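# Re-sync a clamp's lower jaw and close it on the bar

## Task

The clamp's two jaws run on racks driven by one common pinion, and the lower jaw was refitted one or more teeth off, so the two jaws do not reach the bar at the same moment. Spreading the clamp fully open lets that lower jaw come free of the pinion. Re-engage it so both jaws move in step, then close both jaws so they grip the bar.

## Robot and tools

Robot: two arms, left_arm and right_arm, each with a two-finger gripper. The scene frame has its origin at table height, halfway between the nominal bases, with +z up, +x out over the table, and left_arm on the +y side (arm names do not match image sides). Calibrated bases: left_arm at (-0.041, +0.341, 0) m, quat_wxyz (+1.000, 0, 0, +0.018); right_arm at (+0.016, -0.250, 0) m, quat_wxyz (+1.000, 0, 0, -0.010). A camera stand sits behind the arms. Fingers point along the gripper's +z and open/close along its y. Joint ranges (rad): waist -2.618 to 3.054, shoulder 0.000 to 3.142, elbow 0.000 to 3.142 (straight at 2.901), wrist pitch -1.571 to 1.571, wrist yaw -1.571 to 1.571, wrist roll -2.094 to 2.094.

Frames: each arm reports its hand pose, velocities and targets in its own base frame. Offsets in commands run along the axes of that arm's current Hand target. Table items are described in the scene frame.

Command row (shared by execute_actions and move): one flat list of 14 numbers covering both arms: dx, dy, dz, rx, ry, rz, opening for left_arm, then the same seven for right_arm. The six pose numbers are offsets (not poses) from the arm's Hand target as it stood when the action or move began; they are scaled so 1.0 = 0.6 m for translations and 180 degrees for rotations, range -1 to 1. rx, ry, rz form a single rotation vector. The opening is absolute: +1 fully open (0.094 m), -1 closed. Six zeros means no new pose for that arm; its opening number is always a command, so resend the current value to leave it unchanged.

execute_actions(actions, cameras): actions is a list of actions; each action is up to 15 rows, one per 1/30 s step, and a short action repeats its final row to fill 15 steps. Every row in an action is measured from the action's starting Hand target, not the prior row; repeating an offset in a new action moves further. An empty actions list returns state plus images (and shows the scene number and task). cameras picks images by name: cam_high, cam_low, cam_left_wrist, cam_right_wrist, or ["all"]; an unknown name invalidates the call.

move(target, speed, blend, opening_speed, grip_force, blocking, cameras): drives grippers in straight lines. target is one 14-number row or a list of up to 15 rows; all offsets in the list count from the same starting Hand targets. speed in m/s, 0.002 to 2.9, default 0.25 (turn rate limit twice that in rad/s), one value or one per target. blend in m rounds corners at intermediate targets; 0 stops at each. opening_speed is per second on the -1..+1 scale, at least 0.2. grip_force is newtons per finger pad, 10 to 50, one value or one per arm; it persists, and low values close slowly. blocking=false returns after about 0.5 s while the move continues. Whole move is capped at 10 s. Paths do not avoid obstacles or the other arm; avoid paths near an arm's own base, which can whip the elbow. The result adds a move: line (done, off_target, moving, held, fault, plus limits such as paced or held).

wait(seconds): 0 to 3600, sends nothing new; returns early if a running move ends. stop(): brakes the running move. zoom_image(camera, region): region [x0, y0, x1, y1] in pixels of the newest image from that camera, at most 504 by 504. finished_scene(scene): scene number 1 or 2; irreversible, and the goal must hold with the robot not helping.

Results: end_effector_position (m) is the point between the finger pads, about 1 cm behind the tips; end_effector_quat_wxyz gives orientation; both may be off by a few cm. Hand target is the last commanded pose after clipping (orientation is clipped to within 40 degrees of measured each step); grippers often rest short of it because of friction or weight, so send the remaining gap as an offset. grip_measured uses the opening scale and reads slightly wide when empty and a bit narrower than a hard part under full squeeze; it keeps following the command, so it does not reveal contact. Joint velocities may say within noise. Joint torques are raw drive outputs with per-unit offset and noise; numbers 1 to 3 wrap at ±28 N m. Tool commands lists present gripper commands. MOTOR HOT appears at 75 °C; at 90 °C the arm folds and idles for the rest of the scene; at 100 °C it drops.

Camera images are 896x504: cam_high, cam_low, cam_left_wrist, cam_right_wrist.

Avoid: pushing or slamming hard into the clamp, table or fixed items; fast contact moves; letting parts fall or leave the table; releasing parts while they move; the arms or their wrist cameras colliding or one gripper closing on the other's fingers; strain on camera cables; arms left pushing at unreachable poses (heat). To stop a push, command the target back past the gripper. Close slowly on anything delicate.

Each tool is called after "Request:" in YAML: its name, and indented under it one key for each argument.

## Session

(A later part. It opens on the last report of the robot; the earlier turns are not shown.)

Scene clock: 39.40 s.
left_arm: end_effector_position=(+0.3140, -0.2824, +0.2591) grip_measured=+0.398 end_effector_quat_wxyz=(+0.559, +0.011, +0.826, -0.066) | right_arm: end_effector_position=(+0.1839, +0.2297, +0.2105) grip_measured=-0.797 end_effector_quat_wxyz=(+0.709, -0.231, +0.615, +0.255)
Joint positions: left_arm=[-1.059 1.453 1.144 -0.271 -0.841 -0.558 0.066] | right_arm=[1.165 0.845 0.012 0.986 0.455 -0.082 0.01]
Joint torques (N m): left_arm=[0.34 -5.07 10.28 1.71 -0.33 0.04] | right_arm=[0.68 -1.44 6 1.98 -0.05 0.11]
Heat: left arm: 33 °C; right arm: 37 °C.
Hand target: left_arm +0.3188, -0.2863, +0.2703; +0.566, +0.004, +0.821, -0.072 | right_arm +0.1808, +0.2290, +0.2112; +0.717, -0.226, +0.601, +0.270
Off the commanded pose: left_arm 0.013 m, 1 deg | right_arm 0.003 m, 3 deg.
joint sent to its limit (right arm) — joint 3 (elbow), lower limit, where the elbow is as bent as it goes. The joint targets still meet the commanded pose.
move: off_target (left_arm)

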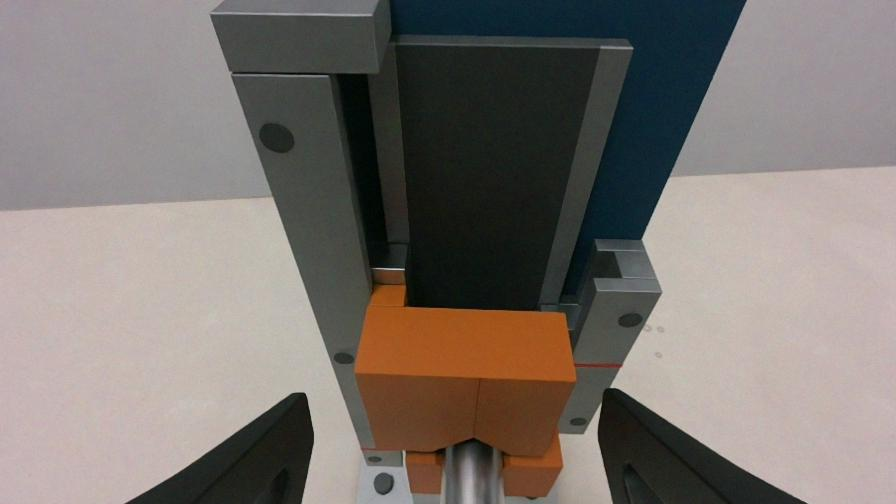

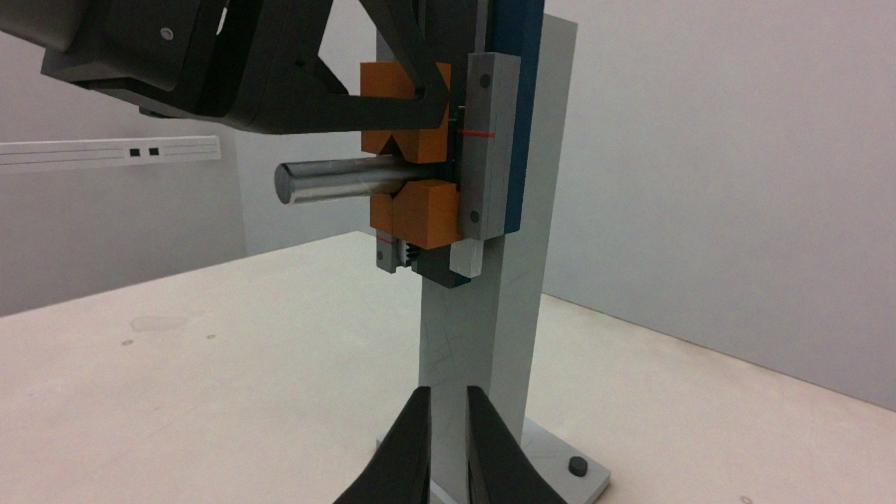

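Request:
move:
  target:
    - [-0.0022, -0.001, 0.0063, 0.0064, 0, 0.0018, 0.0, 0, 0, 0, 0, 0, 0, -0.8]
  speed: 0.03
  cameras: ["cam_left_wrist", "cam_right_wrist"]

Request:
zoom_image:
  camera: "cam_right_wrist"
  region: [340, 40, 540, 180]

Scene clock: 40.93 s.
left_arm: end_effector_position=(+0.3187, -0.2848, +0.2620) grip_measured=+0.002 end_effector_quat_wxyz=(+0.561, +0.017, +0.824, -0.075) | right_arm: end_effector_position=(+0.1839, +0.2297, +0.2105) grip_measured=-0.797 end_effector_quat_wxyz=(+0.709, -0.231, +0.615, +0.255)
Joint positions: left_arm=[-1.042 1.453 1.144 -0.24 -0.81 -0.529 0.047] | right_arm=[1.165 0.845 0.012 0.986 0.455 -0.082 0.01]
Joint torques (N m): left_arm=[0.34 -5.24 9.54 1.72 -0.3 0.02] | right_arm=[0.69 -1.43 6 1.97 -0.05 0.1]
Heat: left arm: 33 °C; right arm: 37 °C.
Hand target: left_arm +0.3227, -0.2873, +0.2703; +0.567, +0.012, +0.820, -0.079 | right_arm +0.1808, +0.2290, +0.2112; +0.717, -0.226, +0.601, +0.270
Off the commanded pose: left_arm 0.010 m, 1 deg | right_arm 0.003 m, 3 deg.
joint sent to its limit (right arm) — joint 3 (elbow), lower limit, where the elbow is as bent as it goes. The joint targets still meet the commanded pose.
move: done

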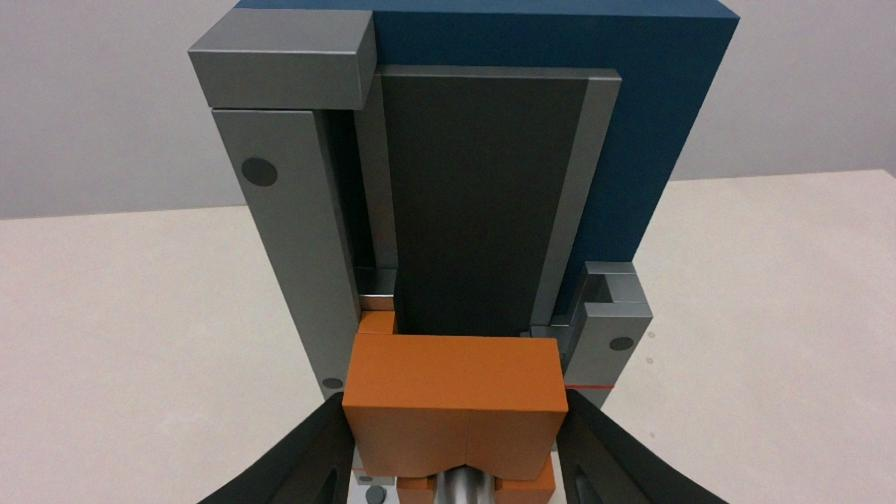

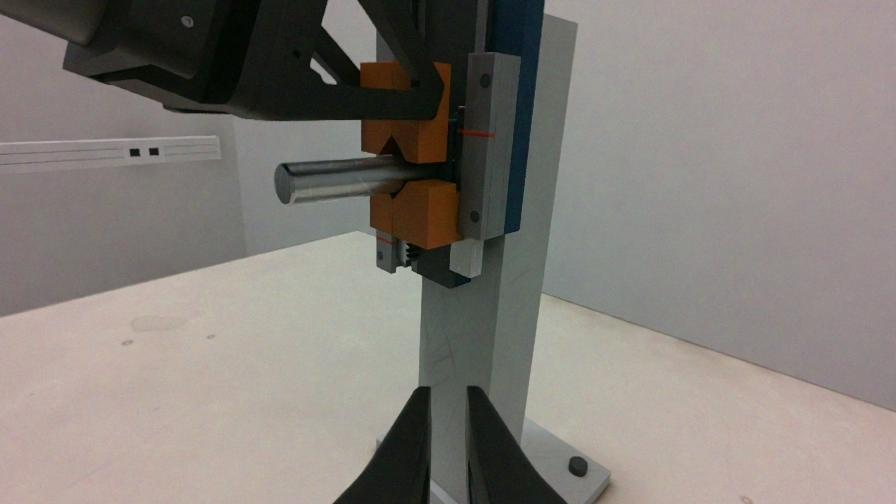

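Scaled by 2.520 from the camera's image (finer frame: 1280x720).

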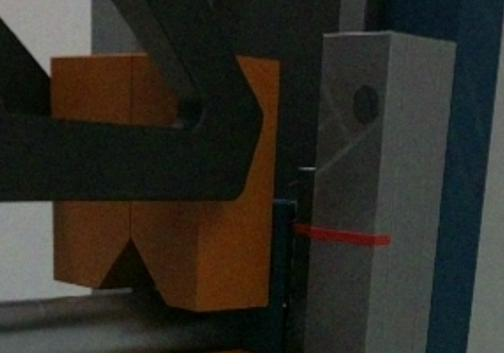

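Request:
move:
  target: [0, 0, 0, 0, 0, 0, -0.32, 0, 0, 0, 0, 0, 0, -0.8]
  speed: 0.03
  opening_speed: 0.4
  grip_force: [30, 50]
  cameras: ["cam_left_wrist", "cam_right_wrist"]

Scene clock: 42.03 s.
left_arm: end_effector_position=(+0.3187, -0.2849, +0.2620) grip_measured=-0.079 end_effector_quat_wxyz=(+0.561, +0.019, +0.824, -0.074) | right_arm: end_effector_position=(+0.1839, +0.2297, +0.2105) grip_measured=-0.797 end_effector_quat_wxyz=(+0.709, -0.231, +0.615, +0.255)
Joint positions: left_arm=[-1.042 1.453 1.144 -0.24 -0.81 -0.523 0.043] | right_arm=[1.165 0.845 0.012 0.986 0.455 -0.082 0.01]
Joint torques (N m): left_arm=[0.42 -5.23 9.52 1.72 -0.3 -0.02] | right_arm=[0.69 -1.43 5.98 1.98 -0.05 0.11]
Heat: left arm: 33 °C; right arm: 37 °C.
Hand target: left_arm +0.3227, -0.2873, +0.2703; +0.567, +0.012, +0.820, -0.079 | right_arm +0.1808, +0.2290, +0.2112; +0.717, -0.226, +0.601, +0.270
Off the commanded pose: left_arm 0.009 m, 1 deg | right_arm 0.003 m, 3 deg.
joint sent to its limit (right arm) — joint 3 (elbow), lower limit, where the elbow is as bent as it goes. The joint targets still meet the commanded pose.
grip_force (N): 30, 50
move: done

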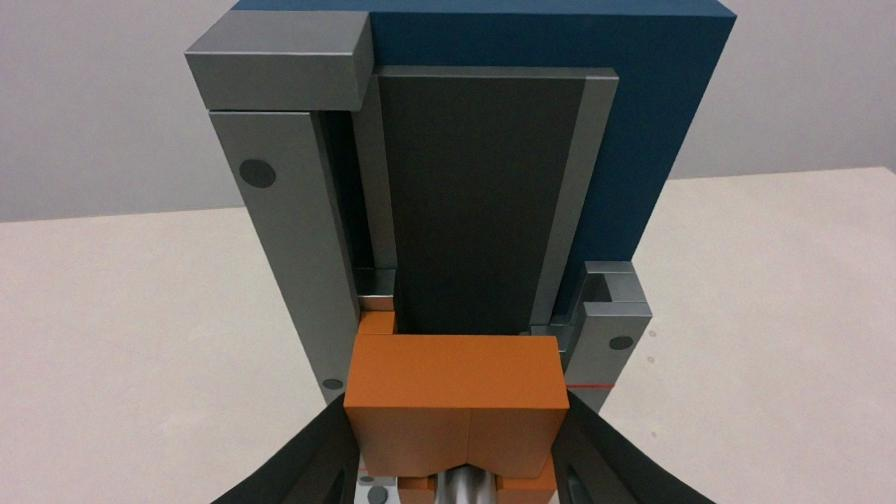

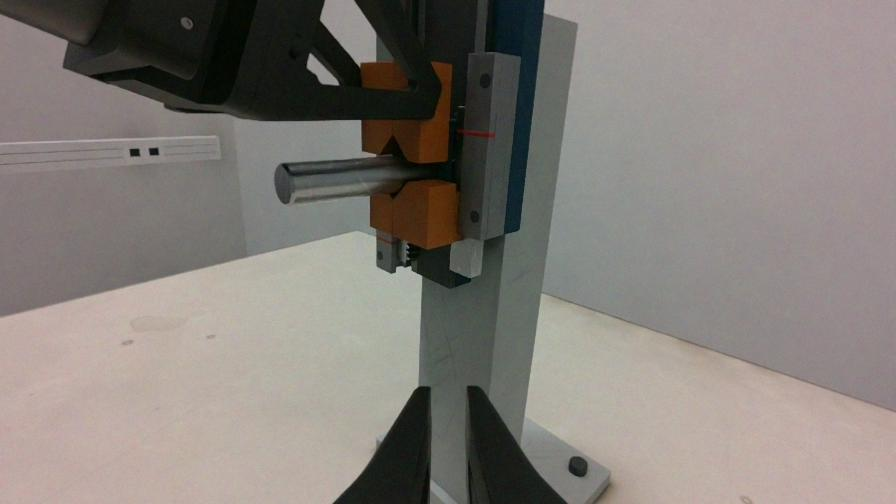

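Request:
wait:
  seconds: 1
  cameras: ["cam_left_wrist"]

Scene clock: 43.10 s.
left_arm: end_effector_position=(+0.3187, -0.2849, +0.2620) grip_measured=-0.079 end_effector_quat_wxyz=(+0.561, +0.019, +0.824, -0.074) | right_arm: end_effector_position=(+0.1839, +0.2297, +0.2105) grip_measured=-0.797 end_effector_quat_wxyz=(+0.709, -0.231, +0.615, +0.255)
Joint positions: left_arm=[-1.042 1.453 1.144 -0.24 -0.81 -0.523 0.043] | right_arm=[1.165 0.845 0.012 0.986 0.455 -0.082 0.01]
Joint torques (N m): left_arm=[0.32 -5.26 9.47 1.73 -0.29 -0.02] | right_arm=[0.69 -1.43 6 1.97 -0.05 0.1]
Heat: left arm: 33 °C; right arm: 37 °C.
Hand target: left_arm +0.3227, -0.2873, +0.2703; +0.567, +0.012, +0.820, -0.079 | right_arm +0.1808, +0.2290, +0.2112; +0.717, -0.226, +0.601, +0.270
Tool commands: left_gripper/opening=-0.32 right_gripper/opening=-0.8
Off the commanded pose: left_arm 0.009 m, 1 deg | right_arm 0.003 m, 3 deg.
grip_force (N): 30, 50
wait: 1.00 s; at rest by 0.10 s

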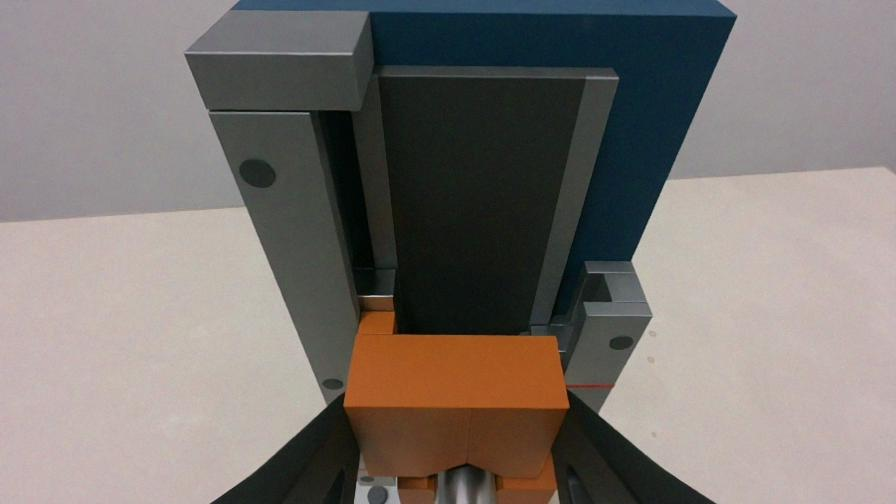

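Request:
move:
  target: [-0.01576, 0, -0.00543, 0, 0, 0, -0.32, 0, 0, 0, 0, 0, 0, -0.8]
  speed: 0.03
  cameras: ["cam_left_wrist", "cam_right_wrist"]

Scene clock: 44.00 s.
left_arm: end_effector_position=(+0.3187, -0.2846, +0.2629) grip_measured=-0.079 end_effector_quat_wxyz=(+0.556, +0.024, +0.828, -0.072) | right_arm: end_effector_position=(+0.1839, +0.2297, +0.2105) grip_measured=-0.797 end_effector_quat_wxyz=(+0.709, -0.231, +0.615, +0.255)
Joint positions: left_arm=[-1.038 1.453 1.16 -0.267 -0.797 -0.523 0.043] | right_arm=[1.165 0.845 0.012 0.986 0.455 -0.082 0.01]
Joint torques (N m): left_arm=[0.24 -5.78 10.82 1.62 -0.4 -0.01] | right_arm=[0.69 -1.43 6 1.98 -0.05 0.11]
Heat: left arm: 34 °C; right arm: 37 °C.
Hand target: left_arm +0.3231, -0.2861, +0.2803; +0.566, +0.012, +0.820, -0.079 | right_arm +0.1808, +0.2290, +0.2112; +0.717, -0.226, +0.601, +0.270
Off the commanded pose: left_arm 0.018 m, 2 deg | right_arm 0.003 m, 3 deg.
joint sent to its limit (right arm) — joint 3 (elbow), lower limit, where the elbow is as bent as it goes. The joint targets still meet the commanded pose.
grip_force (N): 30, 50
move: off_target (left_arm)

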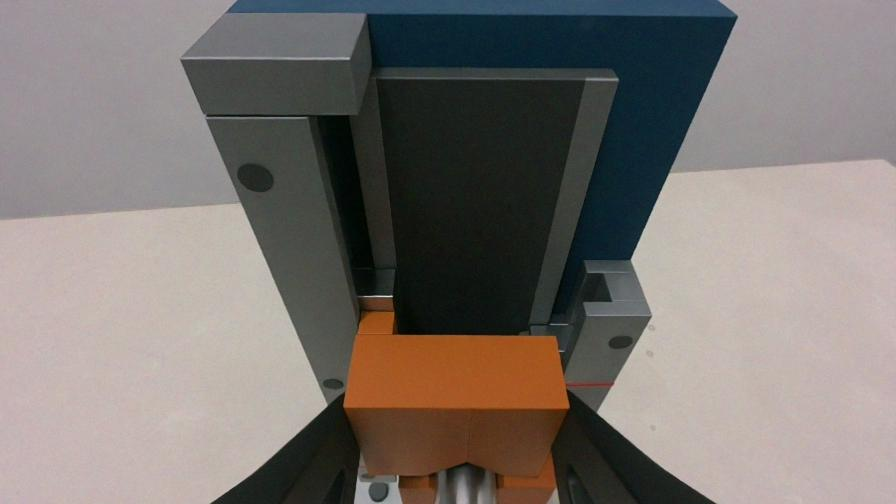

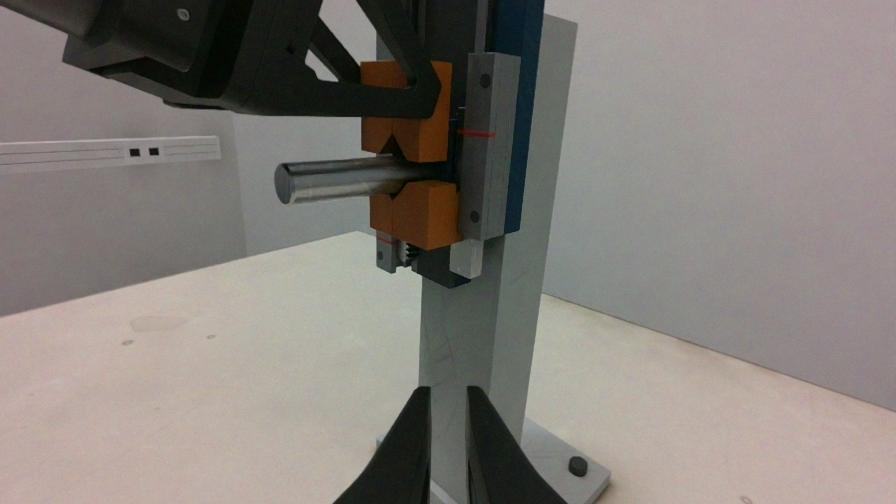

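Request:
move:
  target: [-0.0126, 0, -0.0043, 0, 0, 0, -0.32, 0, 0, 0, 0, 0, 0, -0.8]
  speed: 0.02

Request:
move:
  target: [-0.0126, 0, -0.0043, 0, 0, 0, -0.32, 0, 0, 0, 0, 0, 0, -0.8]
  speed: 0.02
  cameras: ["cam_left_wrist", "cam_right_wrist"]

Scene clock: 44.93 s.
left_arm: end_effector_position=(+0.3188, -0.2848, +0.2688) grip_measured=-0.079 end_effector_quat_wxyz=(+0.554, +0.026, +0.829, -0.072) | right_arm: end_effector_position=(+0.1839, +0.2297, +0.2105) grip_measured=-0.797 end_effector_quat_wxyz=(+0.709, -0.231, +0.615, +0.255)
Joint positions: left_arm=[-1.037 1.453 1.187 -0.299 -0.792 -0.523 0.043] | right_arm=[1.165 0.845 0.012 0.986 0.455 -0.082 0.01]
Joint torques (N m): left_arm=[0.29 -5.86 11.02 1.63 -0.43 0] | right_arm=[0.69 -1.44 6 1.98 -0.04 0.11]
Heat: left arm: 34 °C; right arm: 37 °C.
Hand target: left_arm +0.3234, -0.2853, +0.2882; +0.567, +0.012, +0.820, -0.079 | right_arm +0.1808, +0.2290, +0.2112; +0.717, -0.226, +0.601, +0.270
Off the commanded pose: left_arm 0.020 m, 2 deg | right_arm 0.003 m, 3 deg.
joint sent to its limit (right arm) — joint 3 (elbow), lower limit, where the elbow is as bent as it goes. The joint targets still meet the commanded pose.
grip_force (N): 30, 50
move: off_target (left_arm)

Scene clock: 45.70 s.
left_arm: end_effector_position=(+0.3188, -0.2848, +0.2750) grip_measured=-0.079 end_effector_quat_wxyz=(+0.552, +0.027, +0.830, -0.072) | right_arm: end_effector_position=(+0.1839, +0.2297, +0.2105) grip_measured=-0.797 end_effector_quat_wxyz=(+0.709, -0.231, +0.615, +0.255)
Joint positions: left_arm=[-1.035 1.453 1.215 -0.331 -0.788 -0.523 0.043] | right_arm=[1.165 0.845 0.012 0.986 0.455 -0.082 0.01]
Joint torques (N m): left_arm=[0.36 -6.02 11.06 1.66 -0.44 0.02] | right_arm=[0.69 -1.43 6 1.97 -0.05 0.11]
Heat: left arm: 34 °C; right arm: 38 °C.
Hand target: left_arm +0.3237, -0.2843, +0.2961; +0.566, +0.012, +0.820, -0.079 | right_arm +0.1808, +0.2290, +0.2112; +0.717, -0.226, +0.601, +0.270
Off the commanded pose: left_arm 0.022 m, 3 deg | right_arm 0.003 m, 3 deg.
joint sent to its limit (right arm) — joint 3 (elbow), lower limit, where the elbow is as bent as it goes. The joint targets still meet the commanded pose.
grip_force (N): 30, 50
move: off_target (left_arm)

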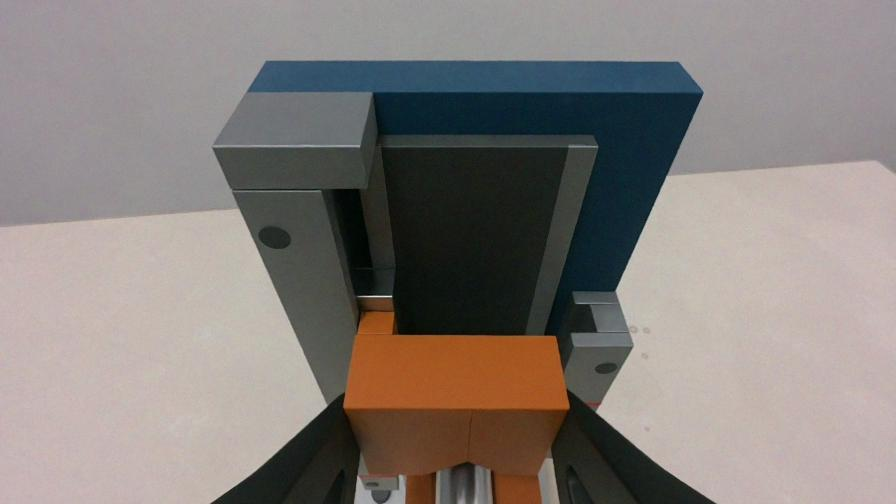

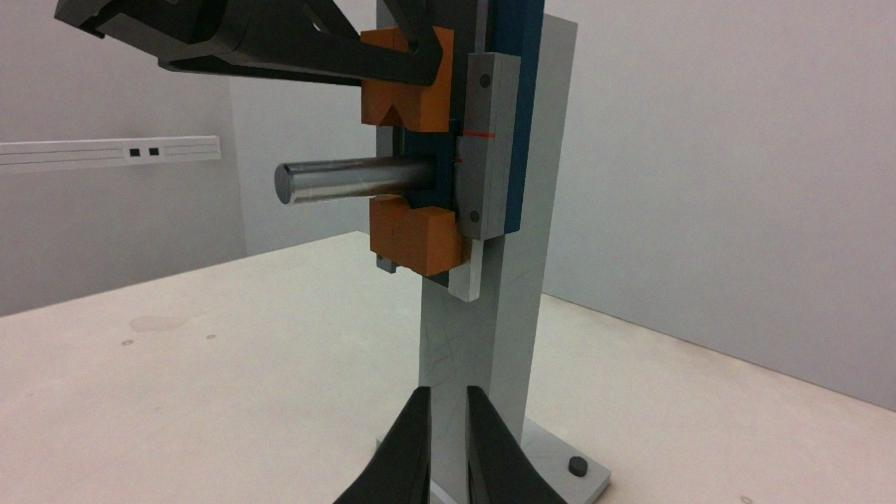

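Request:
move:
  target: [-0.0079, 0, -0.0027, 0, 0, 0, -0.32, 0, 0, 0, 0, 0, 0, -0.8]
  speed: 0.02
  cameras: ["cam_right_wrist"]

Request:
zoom_image:
  camera: "cam_right_wrist"
  region: [340, 0, 560, 320]

Scene clock: 46.57 s.
left_arm: end_effector_position=(+0.3189, -0.2847, +0.2792) grip_measured=-0.079 end_effector_quat_wxyz=(+0.551, +0.028, +0.831, -0.073) | right_arm: end_effector_position=(+0.1839, +0.2297, +0.2105) grip_measured=-0.797 end_effector_quat_wxyz=(+0.709, -0.231, +0.615, +0.255)
Joint positions: left_arm=[-1.034 1.453 1.234 -0.351 -0.784 -0.523 0.043] | right_arm=[1.165 0.845 0.012 0.986 0.455 -0.082 0.01]
Joint torques (N m): left_arm=[0.39 -6.11 11.15 1.68 -0.49 0.03] | right_arm=[0.69 -1.43 6 1.98 -0.05 0.11]
Heat: left arm: 34 °C; right arm: 38 °C.
Hand target: left_arm +0.3240, -0.2838, +0.3012; +0.567, +0.012, +0.820, -0.079 | right_arm +0.1808, +0.2290, +0.2112; +0.717, -0.226, +0.601, +0.270
Off the commanded pose: left_arm 0.022 m, 3 deg | right_arm 0.003 m, 3 deg.
joint sent to its limit (right arm) — joint 3 (elbow), lower limit, where the elbow is as bent as it goes. The joint targets still meet the commanded pose.
grip_force (N): 30, 50
move: off_target (left_arm)

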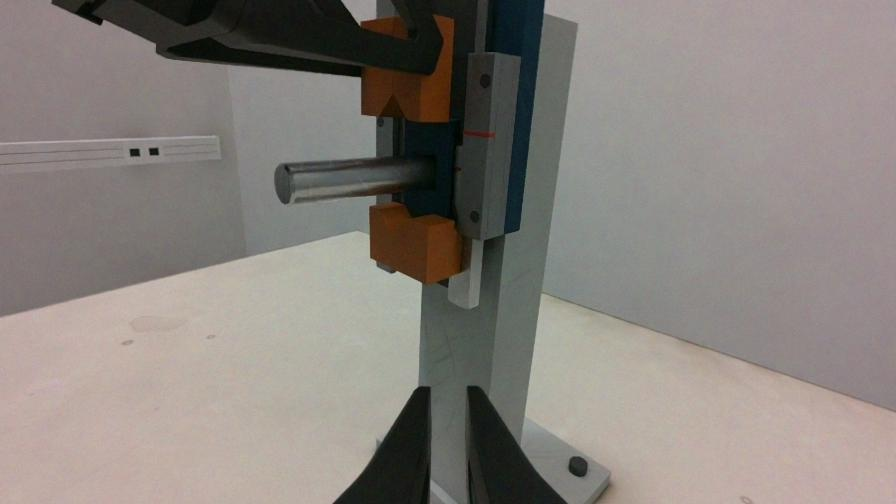

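Scaled by 1.575 from the camera's image (finer frame: 1280x720).

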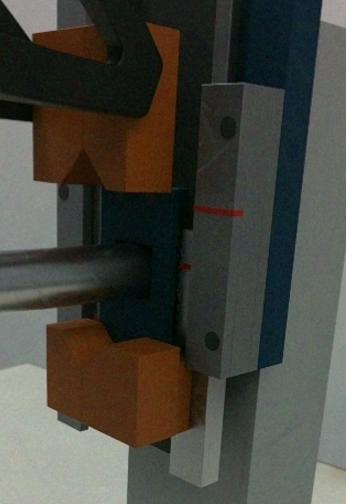

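Request:
move:
  target: [-0.0063, 0, -0.0022, 0, 0, 0, -0.32, 0, 0, 0, 0, 0, 0, -0.8]
  speed: 0.02
  cameras: ["cam_right_wrist"]

Request:
zoom_image:
  camera: "cam_right_wrist"
  region: [340, 0, 560, 320]

Scene clock: 47.27 s.
left_arm: end_effector_position=(+0.3189, -0.2847, +0.2826) grip_measured=-0.079 end_effector_quat_wxyz=(+0.550, +0.028, +0.831, -0.073) | right_arm: end_effector_position=(+0.1839, +0.2297, +0.2105) grip_measured=-0.797 end_effector_quat_wxyz=(+0.709, -0.231, +0.615, +0.255)
Joint positions: left_arm=[-1.033 1.453 1.249 -0.368 -0.781 -0.523 0.043] | right_arm=[1.165 0.845 0.012 0.986 0.455 -0.082 0.01]
Joint torques (N m): left_arm=[0.34 -6.05 11.12 1.68 -0.51 0.04] | right_arm=[0.68 -1.43 6 1.97 -0.04 0.11]
Heat: left arm: 34 °C; right arm: 38 °C.
Hand target: left_arm +0.3240, -0.2833, +0.3050; +0.566, +0.012, +0.820, -0.079 | right_arm +0.1808, +0.2290, +0.2112; +0.717, -0.226, +0.601, +0.270
Off the commanded pose: left_arm 0.023 m, 3 deg | right_arm 0.003 m, 3 deg.
joint sent to its limit (right arm) — joint 3 (elbow), lower limit, where the elbow is as bent as it goes. The joint targets still meet the commanded pose.
grip_force (N): 30, 50
move: off_target (left_arm)

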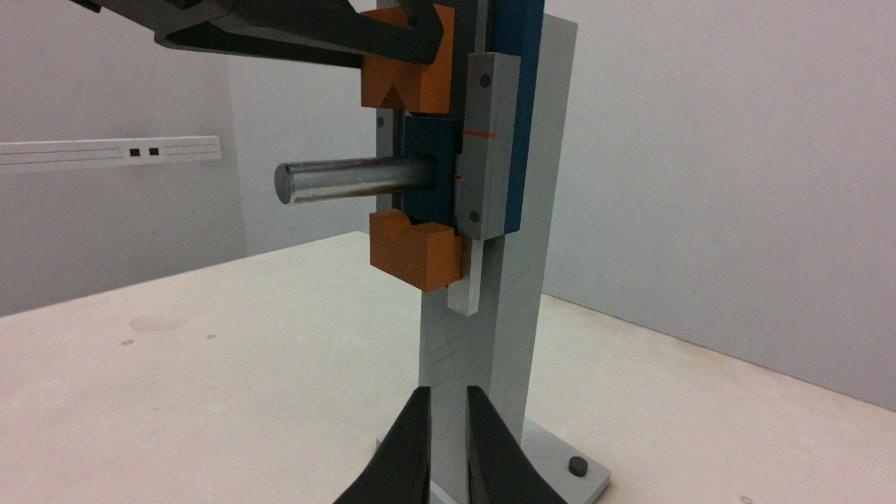

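Scaled by 1.575 from the camera's image (finer frame: 1280x720).

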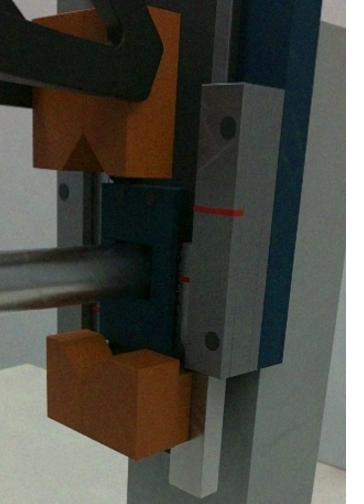

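Request:
move:
  target: [-0.0063, 0, -0.0022, 0, 0, 0, -0.32, 0, 0, 0, 0, 0, 0, -0.8]
  speed: 0.02
  cameras: ["cam_right_wrist"]

Request:
zoom_image:
  camera: "cam_right_wrist"
  region: [340, 0, 560, 320]

Scene clock: 47.90 s.
left_arm: end_effector_position=(+0.3189, -0.2846, +0.2865) grip_measured=-0.079 end_effector_quat_wxyz=(+0.550, +0.028, +0.832, -0.073) | right_arm: end_effector_position=(+0.1839, +0.2297, +0.2105) grip_measured=-0.797 end_effector_quat_wxyz=(+0.709, -0.231, +0.615, +0.255)
Joint positions: left_arm=[-1.032 1.453 1.265 -0.383 -0.779 -0.523 0.043] | right_arm=[1.165 0.845 0.012 0.986 0.455 -0.082 0.01]
Joint torques (N m): left_arm=[0.53 -6.06 11.11 1.68 -0.49 0.06] | right_arm=[0.69 -1.43 6 1.97 -0.05 0.11]
Heat: left arm: 34 °C; right arm: 38 °C.
Hand target: left_arm +0.3242, -0.2828, +0.3091; +0.567, +0.012, +0.820, -0.078 | right_arm +0.1808, +0.2290, +0.2112; +0.717, -0.226, +0.601, +0.270
Off the commanded pose: left_arm 0.023 m, 3 deg | right_arm 0.003 m, 3 deg.
joint sent to its limit (right arm) — joint 3 (elbow), lower limit, where the elbow is as bent as it goes. The joint targets still meet the commanded pose.
grip_force (N): 30, 50
move: off_target (left_arm)

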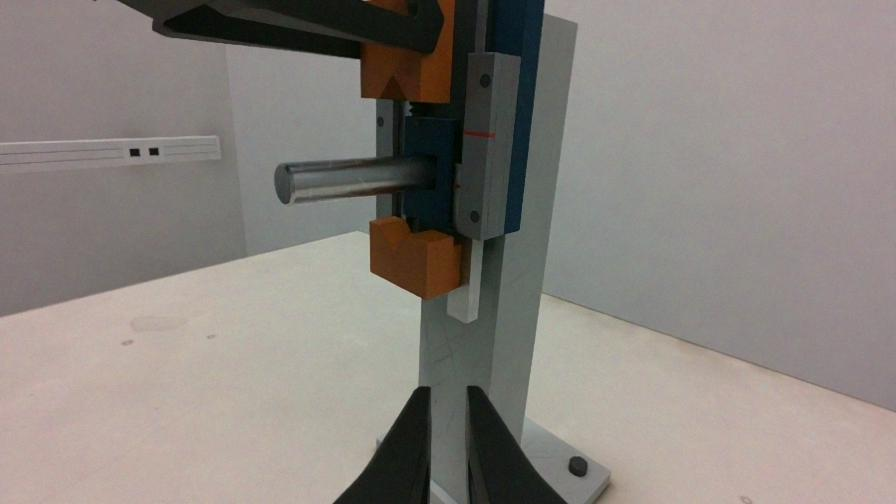

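Scaled by 1.575 from the camera's image (finer frame: 1280x720).

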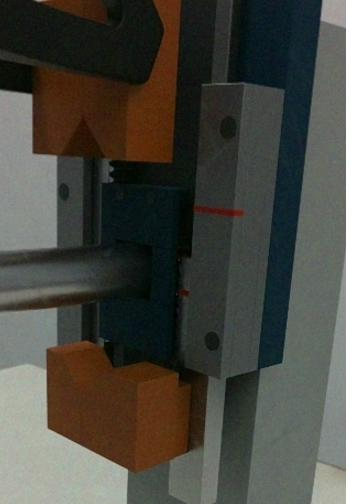

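Request:
move:
  target: [-0.0063, 0, -0.0022, 0, 0, 0, -0.32, 0, 0, 0, 0, 0, 0, -0.8]
  speed: 0.02
  cameras: ["cam_right_wrist"]

Request:
zoom_image:
  camera: "cam_right_wrist"
  region: [340, 0, 560, 320]

Scene clock: 48.60 s.
left_arm: end_effector_position=(+0.3190, -0.2845, +0.2905) grip_measured=-0.079 end_effector_quat_wxyz=(+0.550, +0.028, +0.832, -0.074) | right_arm: end_effector_position=(+0.1839, +0.2297, +0.2105) grip_measured=-0.797 end_effector_quat_wxyz=(+0.709, -0.231, +0.615, +0.255)
Joint positions: left_arm=[-1.031 1.453 1.281 -0.398 -0.777 -0.523 0.043] | right_arm=[1.165 0.845 0.012 0.986 0.455 -0.082 0.01]
Joint torques (N m): left_arm=[0.51 -6.04 11.15 1.7 -0.53 0.06] | right_arm=[0.68 -1.43 6 1.98 -0.05 0.1]
Heat: left arm: 34 °C; right arm: 38 °C.
Hand target: left_arm +0.3243, -0.2824, +0.3131; +0.567, +0.012, +0.820, -0.079 | right_arm +0.1808, +0.2290, +0.2112; +0.717, -0.226, +0.601, +0.270
Off the commanded pose: left_arm 0.023 m, 3 deg | right_arm 0.003 m, 3 deg.
joint sent to its limit (right arm) — joint 3 (elbow), lower limit, where the elbow is as bent as it goes. The joint targets still meet the commanded pose.
grip_force (N): 30, 50
move: off_target (left_arm)

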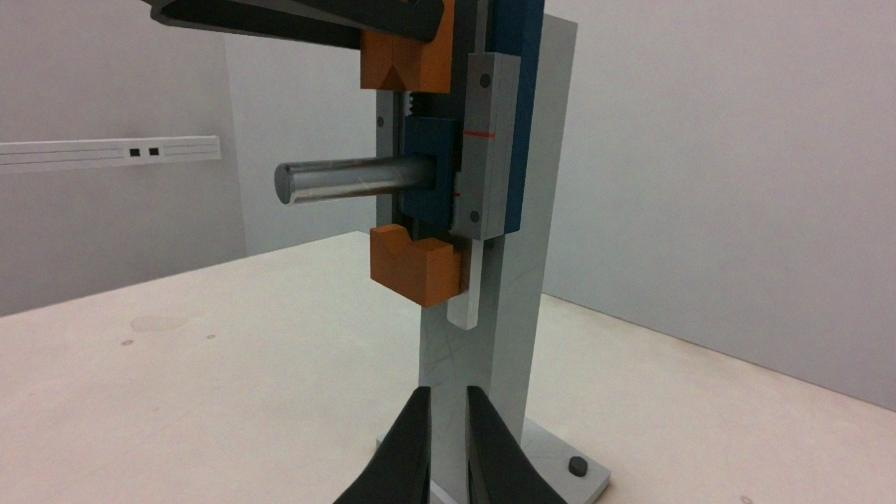

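Scaled by 1.575 from the camera's image (finer frame: 1280x720).

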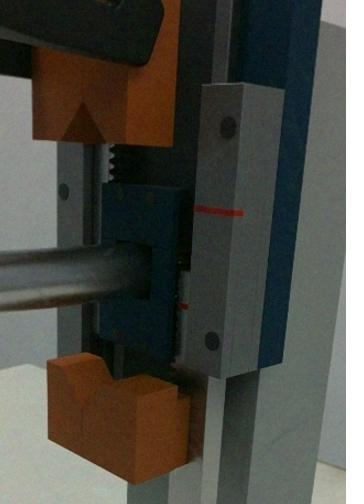

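Request:
move:
  target: [0, 0, 0, 0, 0, 0, -0.32, 0.0922, 0.0062, 0.0777, -0.0518, -0.0334, -0.4899, -0.95]
  speed: 0.12
  cameras: ["cam_right_wrist", "cam_high", "cam_low"]

Scene clock: 59.57 s.
left_arm: end_effector_position=(+0.3190, -0.2845, +0.2905) grip_measured=-0.079 end_effector_quat_wxyz=(+0.550, +0.028, +0.832, -0.074) | right_arm: end_effector_position=(+0.2165, +0.2641, +0.1302) grip_measured=-0.947 end_effector_quat_wxyz=(+0.650, -0.682, +0.241, -0.235)
Joint positions: left_arm=[-1.031 1.453 1.281 -0.398 -0.777 -0.523 0.043] | right_arm=[0.878 1.557 0.047 1.465 -0.007 -1.579 0.002]
Joint torques (N m): left_arm=[0.39 -6.04 11.1 1.69 -0.5 0.05] | right_arm=[-0.87 -2.73 5.57 3.45 -0.14 0.12]
Heat: left arm: 34 °C; right arm: 40 °C.
Hand target: left_arm +0.3243, -0.2824, +0.3131; +0.567, +0.012, +0.820, -0.079 | right_arm +0.2201, +0.2684, +0.1649; +0.711, -0.619, +0.219, -0.251
Off the commanded pose: left_arm 0.023 m, 3 deg | right_arm 0.035 m, 11 deg.
joint sent to its limit (right arm) — joint 4 (wrist pitch), upper limit. The joint targets are off in orientation, not in position.
grip_force (N): 30, 50
move: off_target (right_arm)
Images, in order (width x height): cam_high 896x504, cam_low 896x504, cam_right_wrist 896x504.

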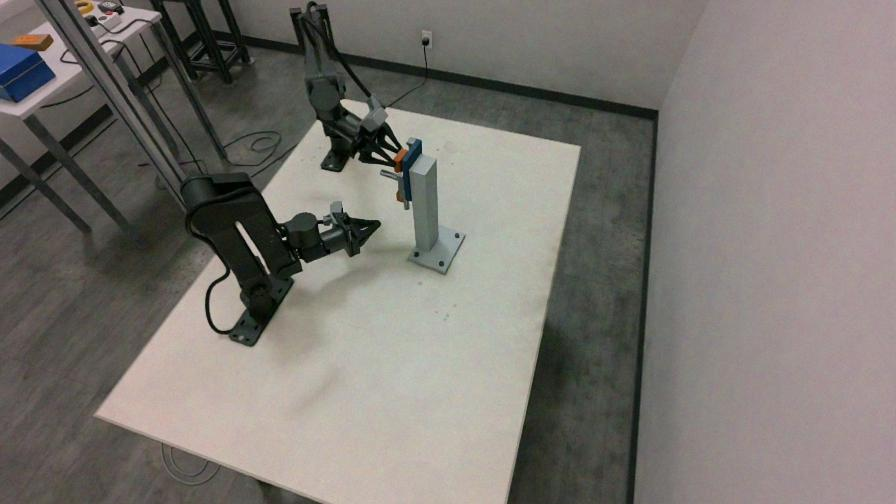

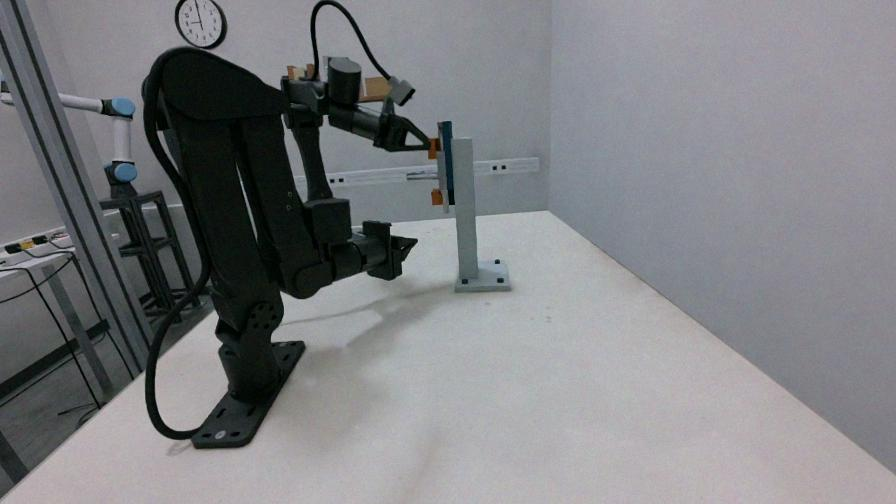

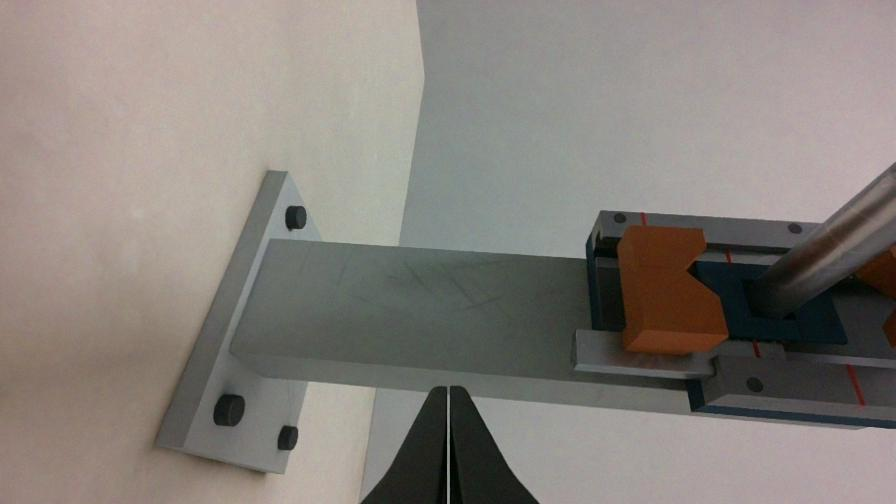

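Request:
zoom_image:
  camera: "cam_right_wrist"
  region: [560, 180, 896, 460]

Scaled by 1.500 from the camera's image (finer frame: 1280x720).

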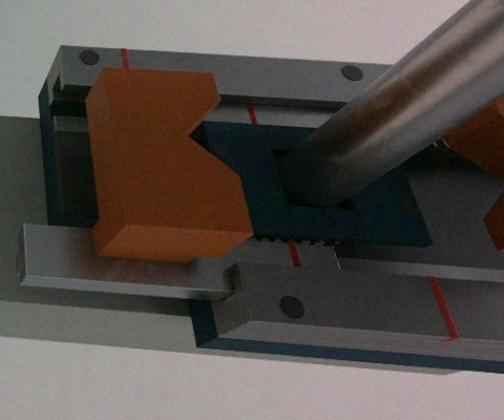

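Request:
zoom_image:
  camera: "cam_right_wrist"
  region: [150, 130, 650, 500]

Scaled by 1.008 from the camera's image (finer frame: 1280x720).

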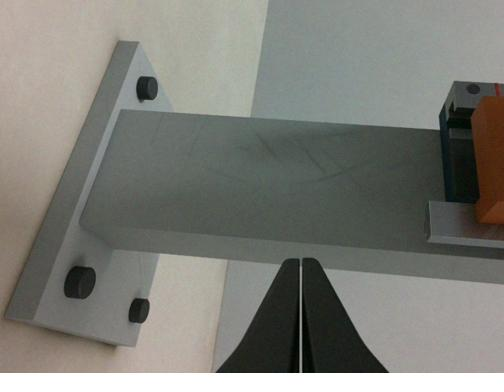

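Request:
move:
  target: [0, 0, 0, 0, 0, 0, -0.32, 0.056, -0.026, 0.092, 0.039, 0, 0, -0.95]
  speed: 0.08
  cameras: ["cam_right_wrist"]

Scene clock: 65.07 s.
left_arm: end_effector_position=(+0.3190, -0.2845, +0.2905) grip_measured=-0.079 end_effector_quat_wxyz=(+0.550, +0.028, +0.832, -0.074) | right_arm: end_effector_position=(+0.2769, +0.2862, +0.1545) grip_measured=-0.947 end_effector_quat_wxyz=(+0.676, -0.654, +0.234, -0.243)
Joint positions: left_arm=[-1.031 1.453 1.281 -0.398 -0.777 -0.523 0.043] | right_arm=[0.732 1.704 0.273 1.465 -0.15 -1.567 0.002]
Joint torques (N m): left_arm=[0.46 -6.08 11.14 1.68 -0.51 0.07] | right_arm=[-0.75 -4.27 6 3.43 -0.15 0.23]
Heat: left arm: 35 °C; right arm: 41 °C.
Hand target: left_arm +0.3243, -0.2824, +0.3131; +0.567, +0.012, +0.820, -0.079 | right_arm +0.2793, +0.2881, +0.1879; +0.748, -0.574, +0.203, -0.264
Off the commanded pose: left_arm 0.023 m, 3 deg | right_arm 0.034 m, 13 deg.
joint sent to its limit (right arm) — joint 4 (wrist pitch), upper limit. The joint targets are off in orientation, not in position.
grip_force (N): 30, 50
move: off_target (right_arm)

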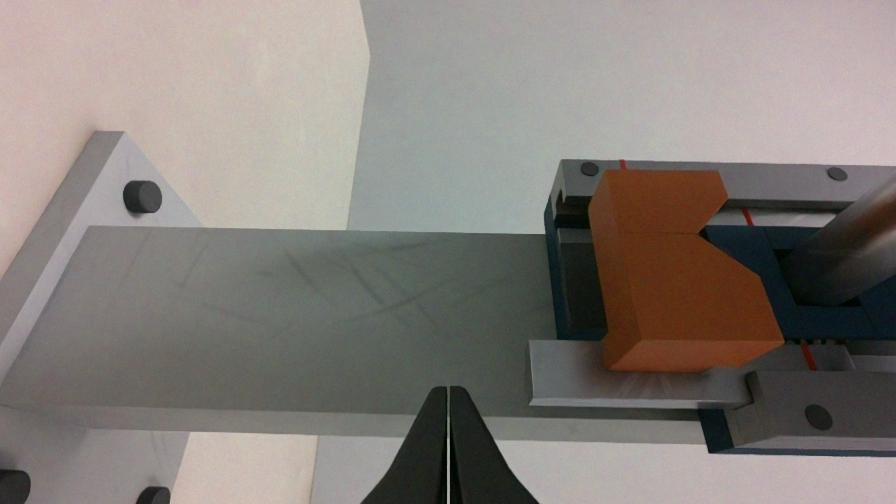

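Request:
zoom_image:
  camera: "cam_right_wrist"
  region: [500, 140, 896, 470]

Scaled by 1.273 from the camera's image (finer frame: 1280x720).

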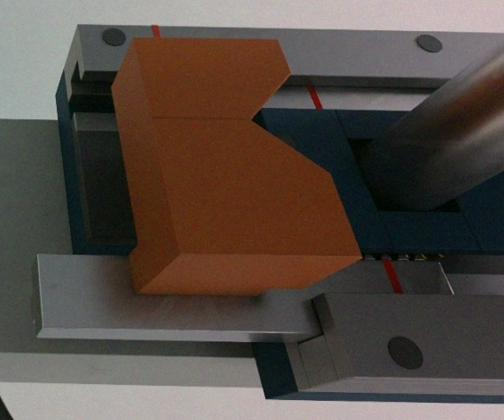

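Request:
move:
  target:
    - [0, 0, 0, 0, 0, 0, -0.32, -0.0332, -0.0542, -0.0603, -0.0667, 0, 0, -0.95]
    - [0, 0, 0, 0, 0, 0, -0.32, -0.0332, -0.0542, -0.0603, -0.0667, 0, 0, 0.064]
  speed: 0.08
  cameras: ["cam_right_wrist"]

Scene clock: 69.77 s.
left_arm: end_effector_position=(+0.3190, -0.2845, +0.2905) grip_measured=-0.079 end_effector_quat_wxyz=(+0.550, +0.028, +0.832, -0.074) | right_arm: end_effector_position=(+0.2392, +0.2660, +0.2003) grip_measured=+0.061 end_effector_quat_wxyz=(+0.673, -0.659, +0.233, -0.242)
Joint positions: left_arm=[-1.031 1.453 1.281 -0.398 -0.777 -0.523 0.043] | right_arm=[0.785 1.182 0.209 0.996 -0.1 -1.574 0.05]
Joint torques (N m): left_arm=[0.5 -6.01 11.14 1.69 -0.5 0.08] | right_arm=[0.64 -4.18 6.61 2.09 0.01 0.08]
Heat: left arm: 35 °C; right arm: 42 °C.
Hand target: left_arm +0.3243, -0.2824, +0.3131; +0.567, +0.012, +0.820, -0.079 | right_arm +0.2365, +0.2670, +0.2101; +0.684, -0.649, +0.229, -0.241
Off the commanded pose: left_arm 0.023 m, 3 deg | right_arm 0.010 m, 2 deg.
grip_force (N): 30, 50
move: done

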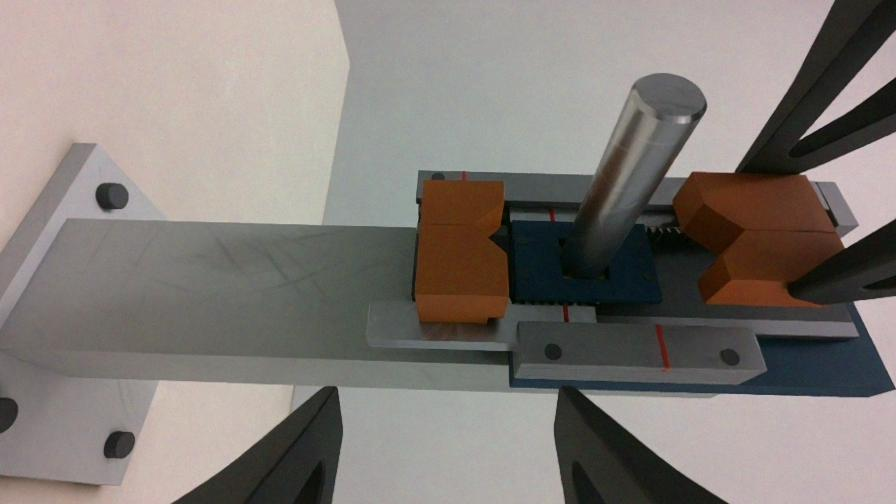

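Request:
zoom_image:
  camera: "cam_right_wrist"
  region: [400, 150, 700, 400]

Scaled by 1.680 from the camera's image (finer frame: 1280x720).

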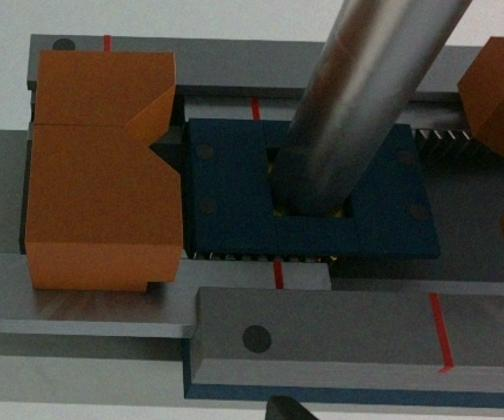

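Request:
zoom_image:
  camera: "cam_right_wrist"
  region: [500, 260, 640, 360]

Request:
zoom_image:
  camera: "cam_right_wrist"
  region: [440, 160, 720, 260]

Scaled by 3.600 from the camera's image (finer frame: 1280x720).

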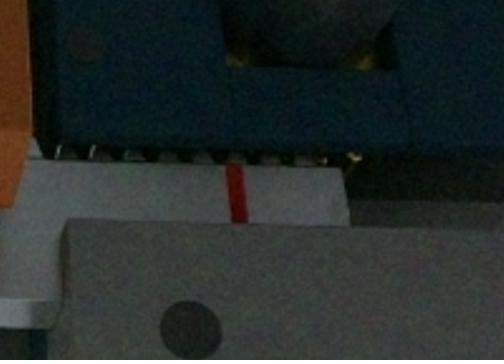

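Scaled by 1.800 from the camera's image (finer frame: 1280x720).

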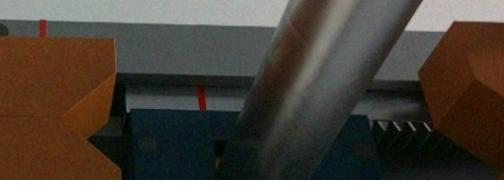

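Request:
move:
  target: [0, 0, 0, 0, 0, 0, -0.32, -0.006, -0.0055, 0.0417, 0, 0, 0, 0.064]
  speed: 0.06
  cameras: ["cam_right_wrist"]

Scene clock: 79.00 s.
left_arm: end_effector_position=(+0.3190, -0.2845, +0.2905) grip_measured=-0.079 end_effector_quat_wxyz=(+0.550, +0.028, +0.832, -0.074) | right_arm: end_effector_position=(+0.2475, +0.2823, +0.1975) grip_measured=+0.061 end_effector_quat_wxyz=(+0.666, -0.666, +0.236, -0.239)
Joint positions: left_arm=[-1.031 1.453 1.281 -0.398 -0.777 -0.523 0.043] | right_arm=[0.814 1.27 0.272 0.999 -0.071 -1.575 0.05]
Joint torques (N m): left_arm=[0.49 -6.08 11.08 1.68 -0.49 0.05] | right_arm=[0.69 -2.67 8.58 2.36 -0.03 0.08]
Heat: left arm: 35 °C; right arm: 40 °C.
Hand target: left_arm +0.3243, -0.2824, +0.3131; +0.567, +0.012, +0.820, -0.079 | right_arm +0.2493, +0.2885, +0.2147; +0.684, -0.649, +0.229, -0.241
Off the commanded pose: left_arm 0.023 m, 3 deg | right_arm 0.018 m, 3 deg.
grip_force (N): 30, 50
move: off_target (right_arm)

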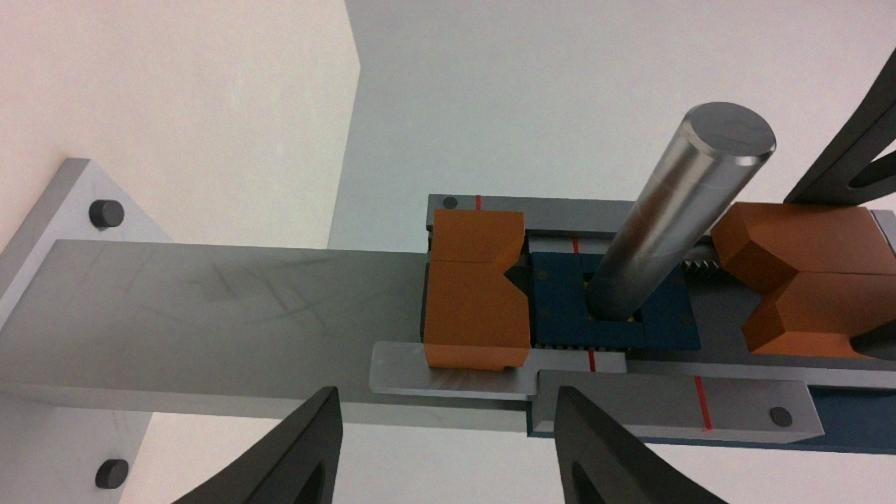

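Request:
move:
  target: [0, 0, 0, 0, 0, 0, -0.32, -0.0025, -0.0135, 0.0385, 0, 0, 0, 0.064]
  speed: 0.06
  cameras: ["cam_right_wrist"]

Scene clock: 80.03 s.
left_arm: end_effector_position=(+0.3190, -0.2845, +0.2905) grip_measured=-0.079 end_effector_quat_wxyz=(+0.550, +0.028, +0.832, -0.074) | right_arm: end_effector_position=(+0.2610, +0.3009, +0.2127) grip_measured=+0.061 end_effector_quat_wxyz=(+0.673, -0.659, +0.233, -0.243)
Joint positions: left_arm=[-1.031 1.453 1.281 -0.398 -0.777 -0.523 0.043] | right_arm=[0.828 1.344 0.369 0.999 -0.056 -1.576 0.05]
Joint torques (N m): left_arm=[0.5 -6.09 11.06 1.69 -0.51 0.07] | right_arm=[0.7 -3.32 8.69 2.15 -0.01 0.08]
Heat: left arm: 35 °C; right arm: 40 °C.
Hand target: left_arm +0.3243, -0.2824, +0.3131; +0.567, +0.012, +0.820, -0.079 | right_arm +0.2625, +0.3070, +0.2238; +0.684, -0.649, +0.230, -0.241
Off the commanded pose: left_arm 0.023 m, 3 deg | right_arm 0.013 m, 2 deg.
grip_force (N): 30, 50
move: off_target (right_arm)

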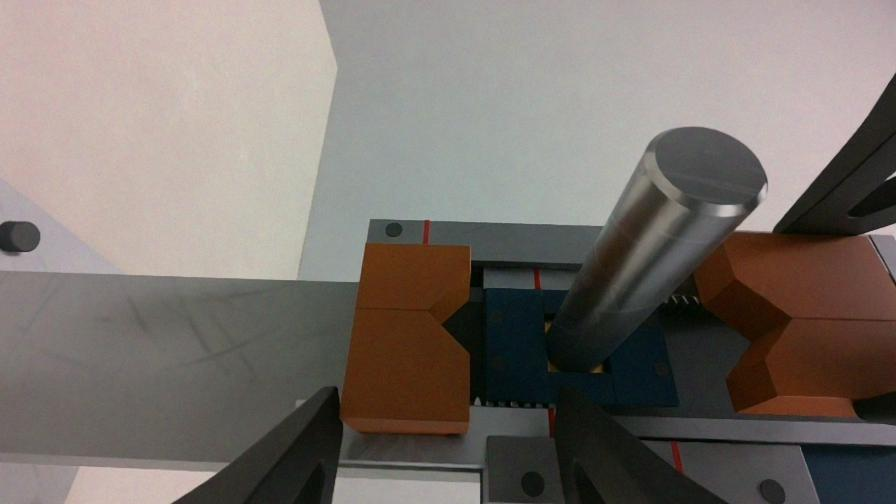

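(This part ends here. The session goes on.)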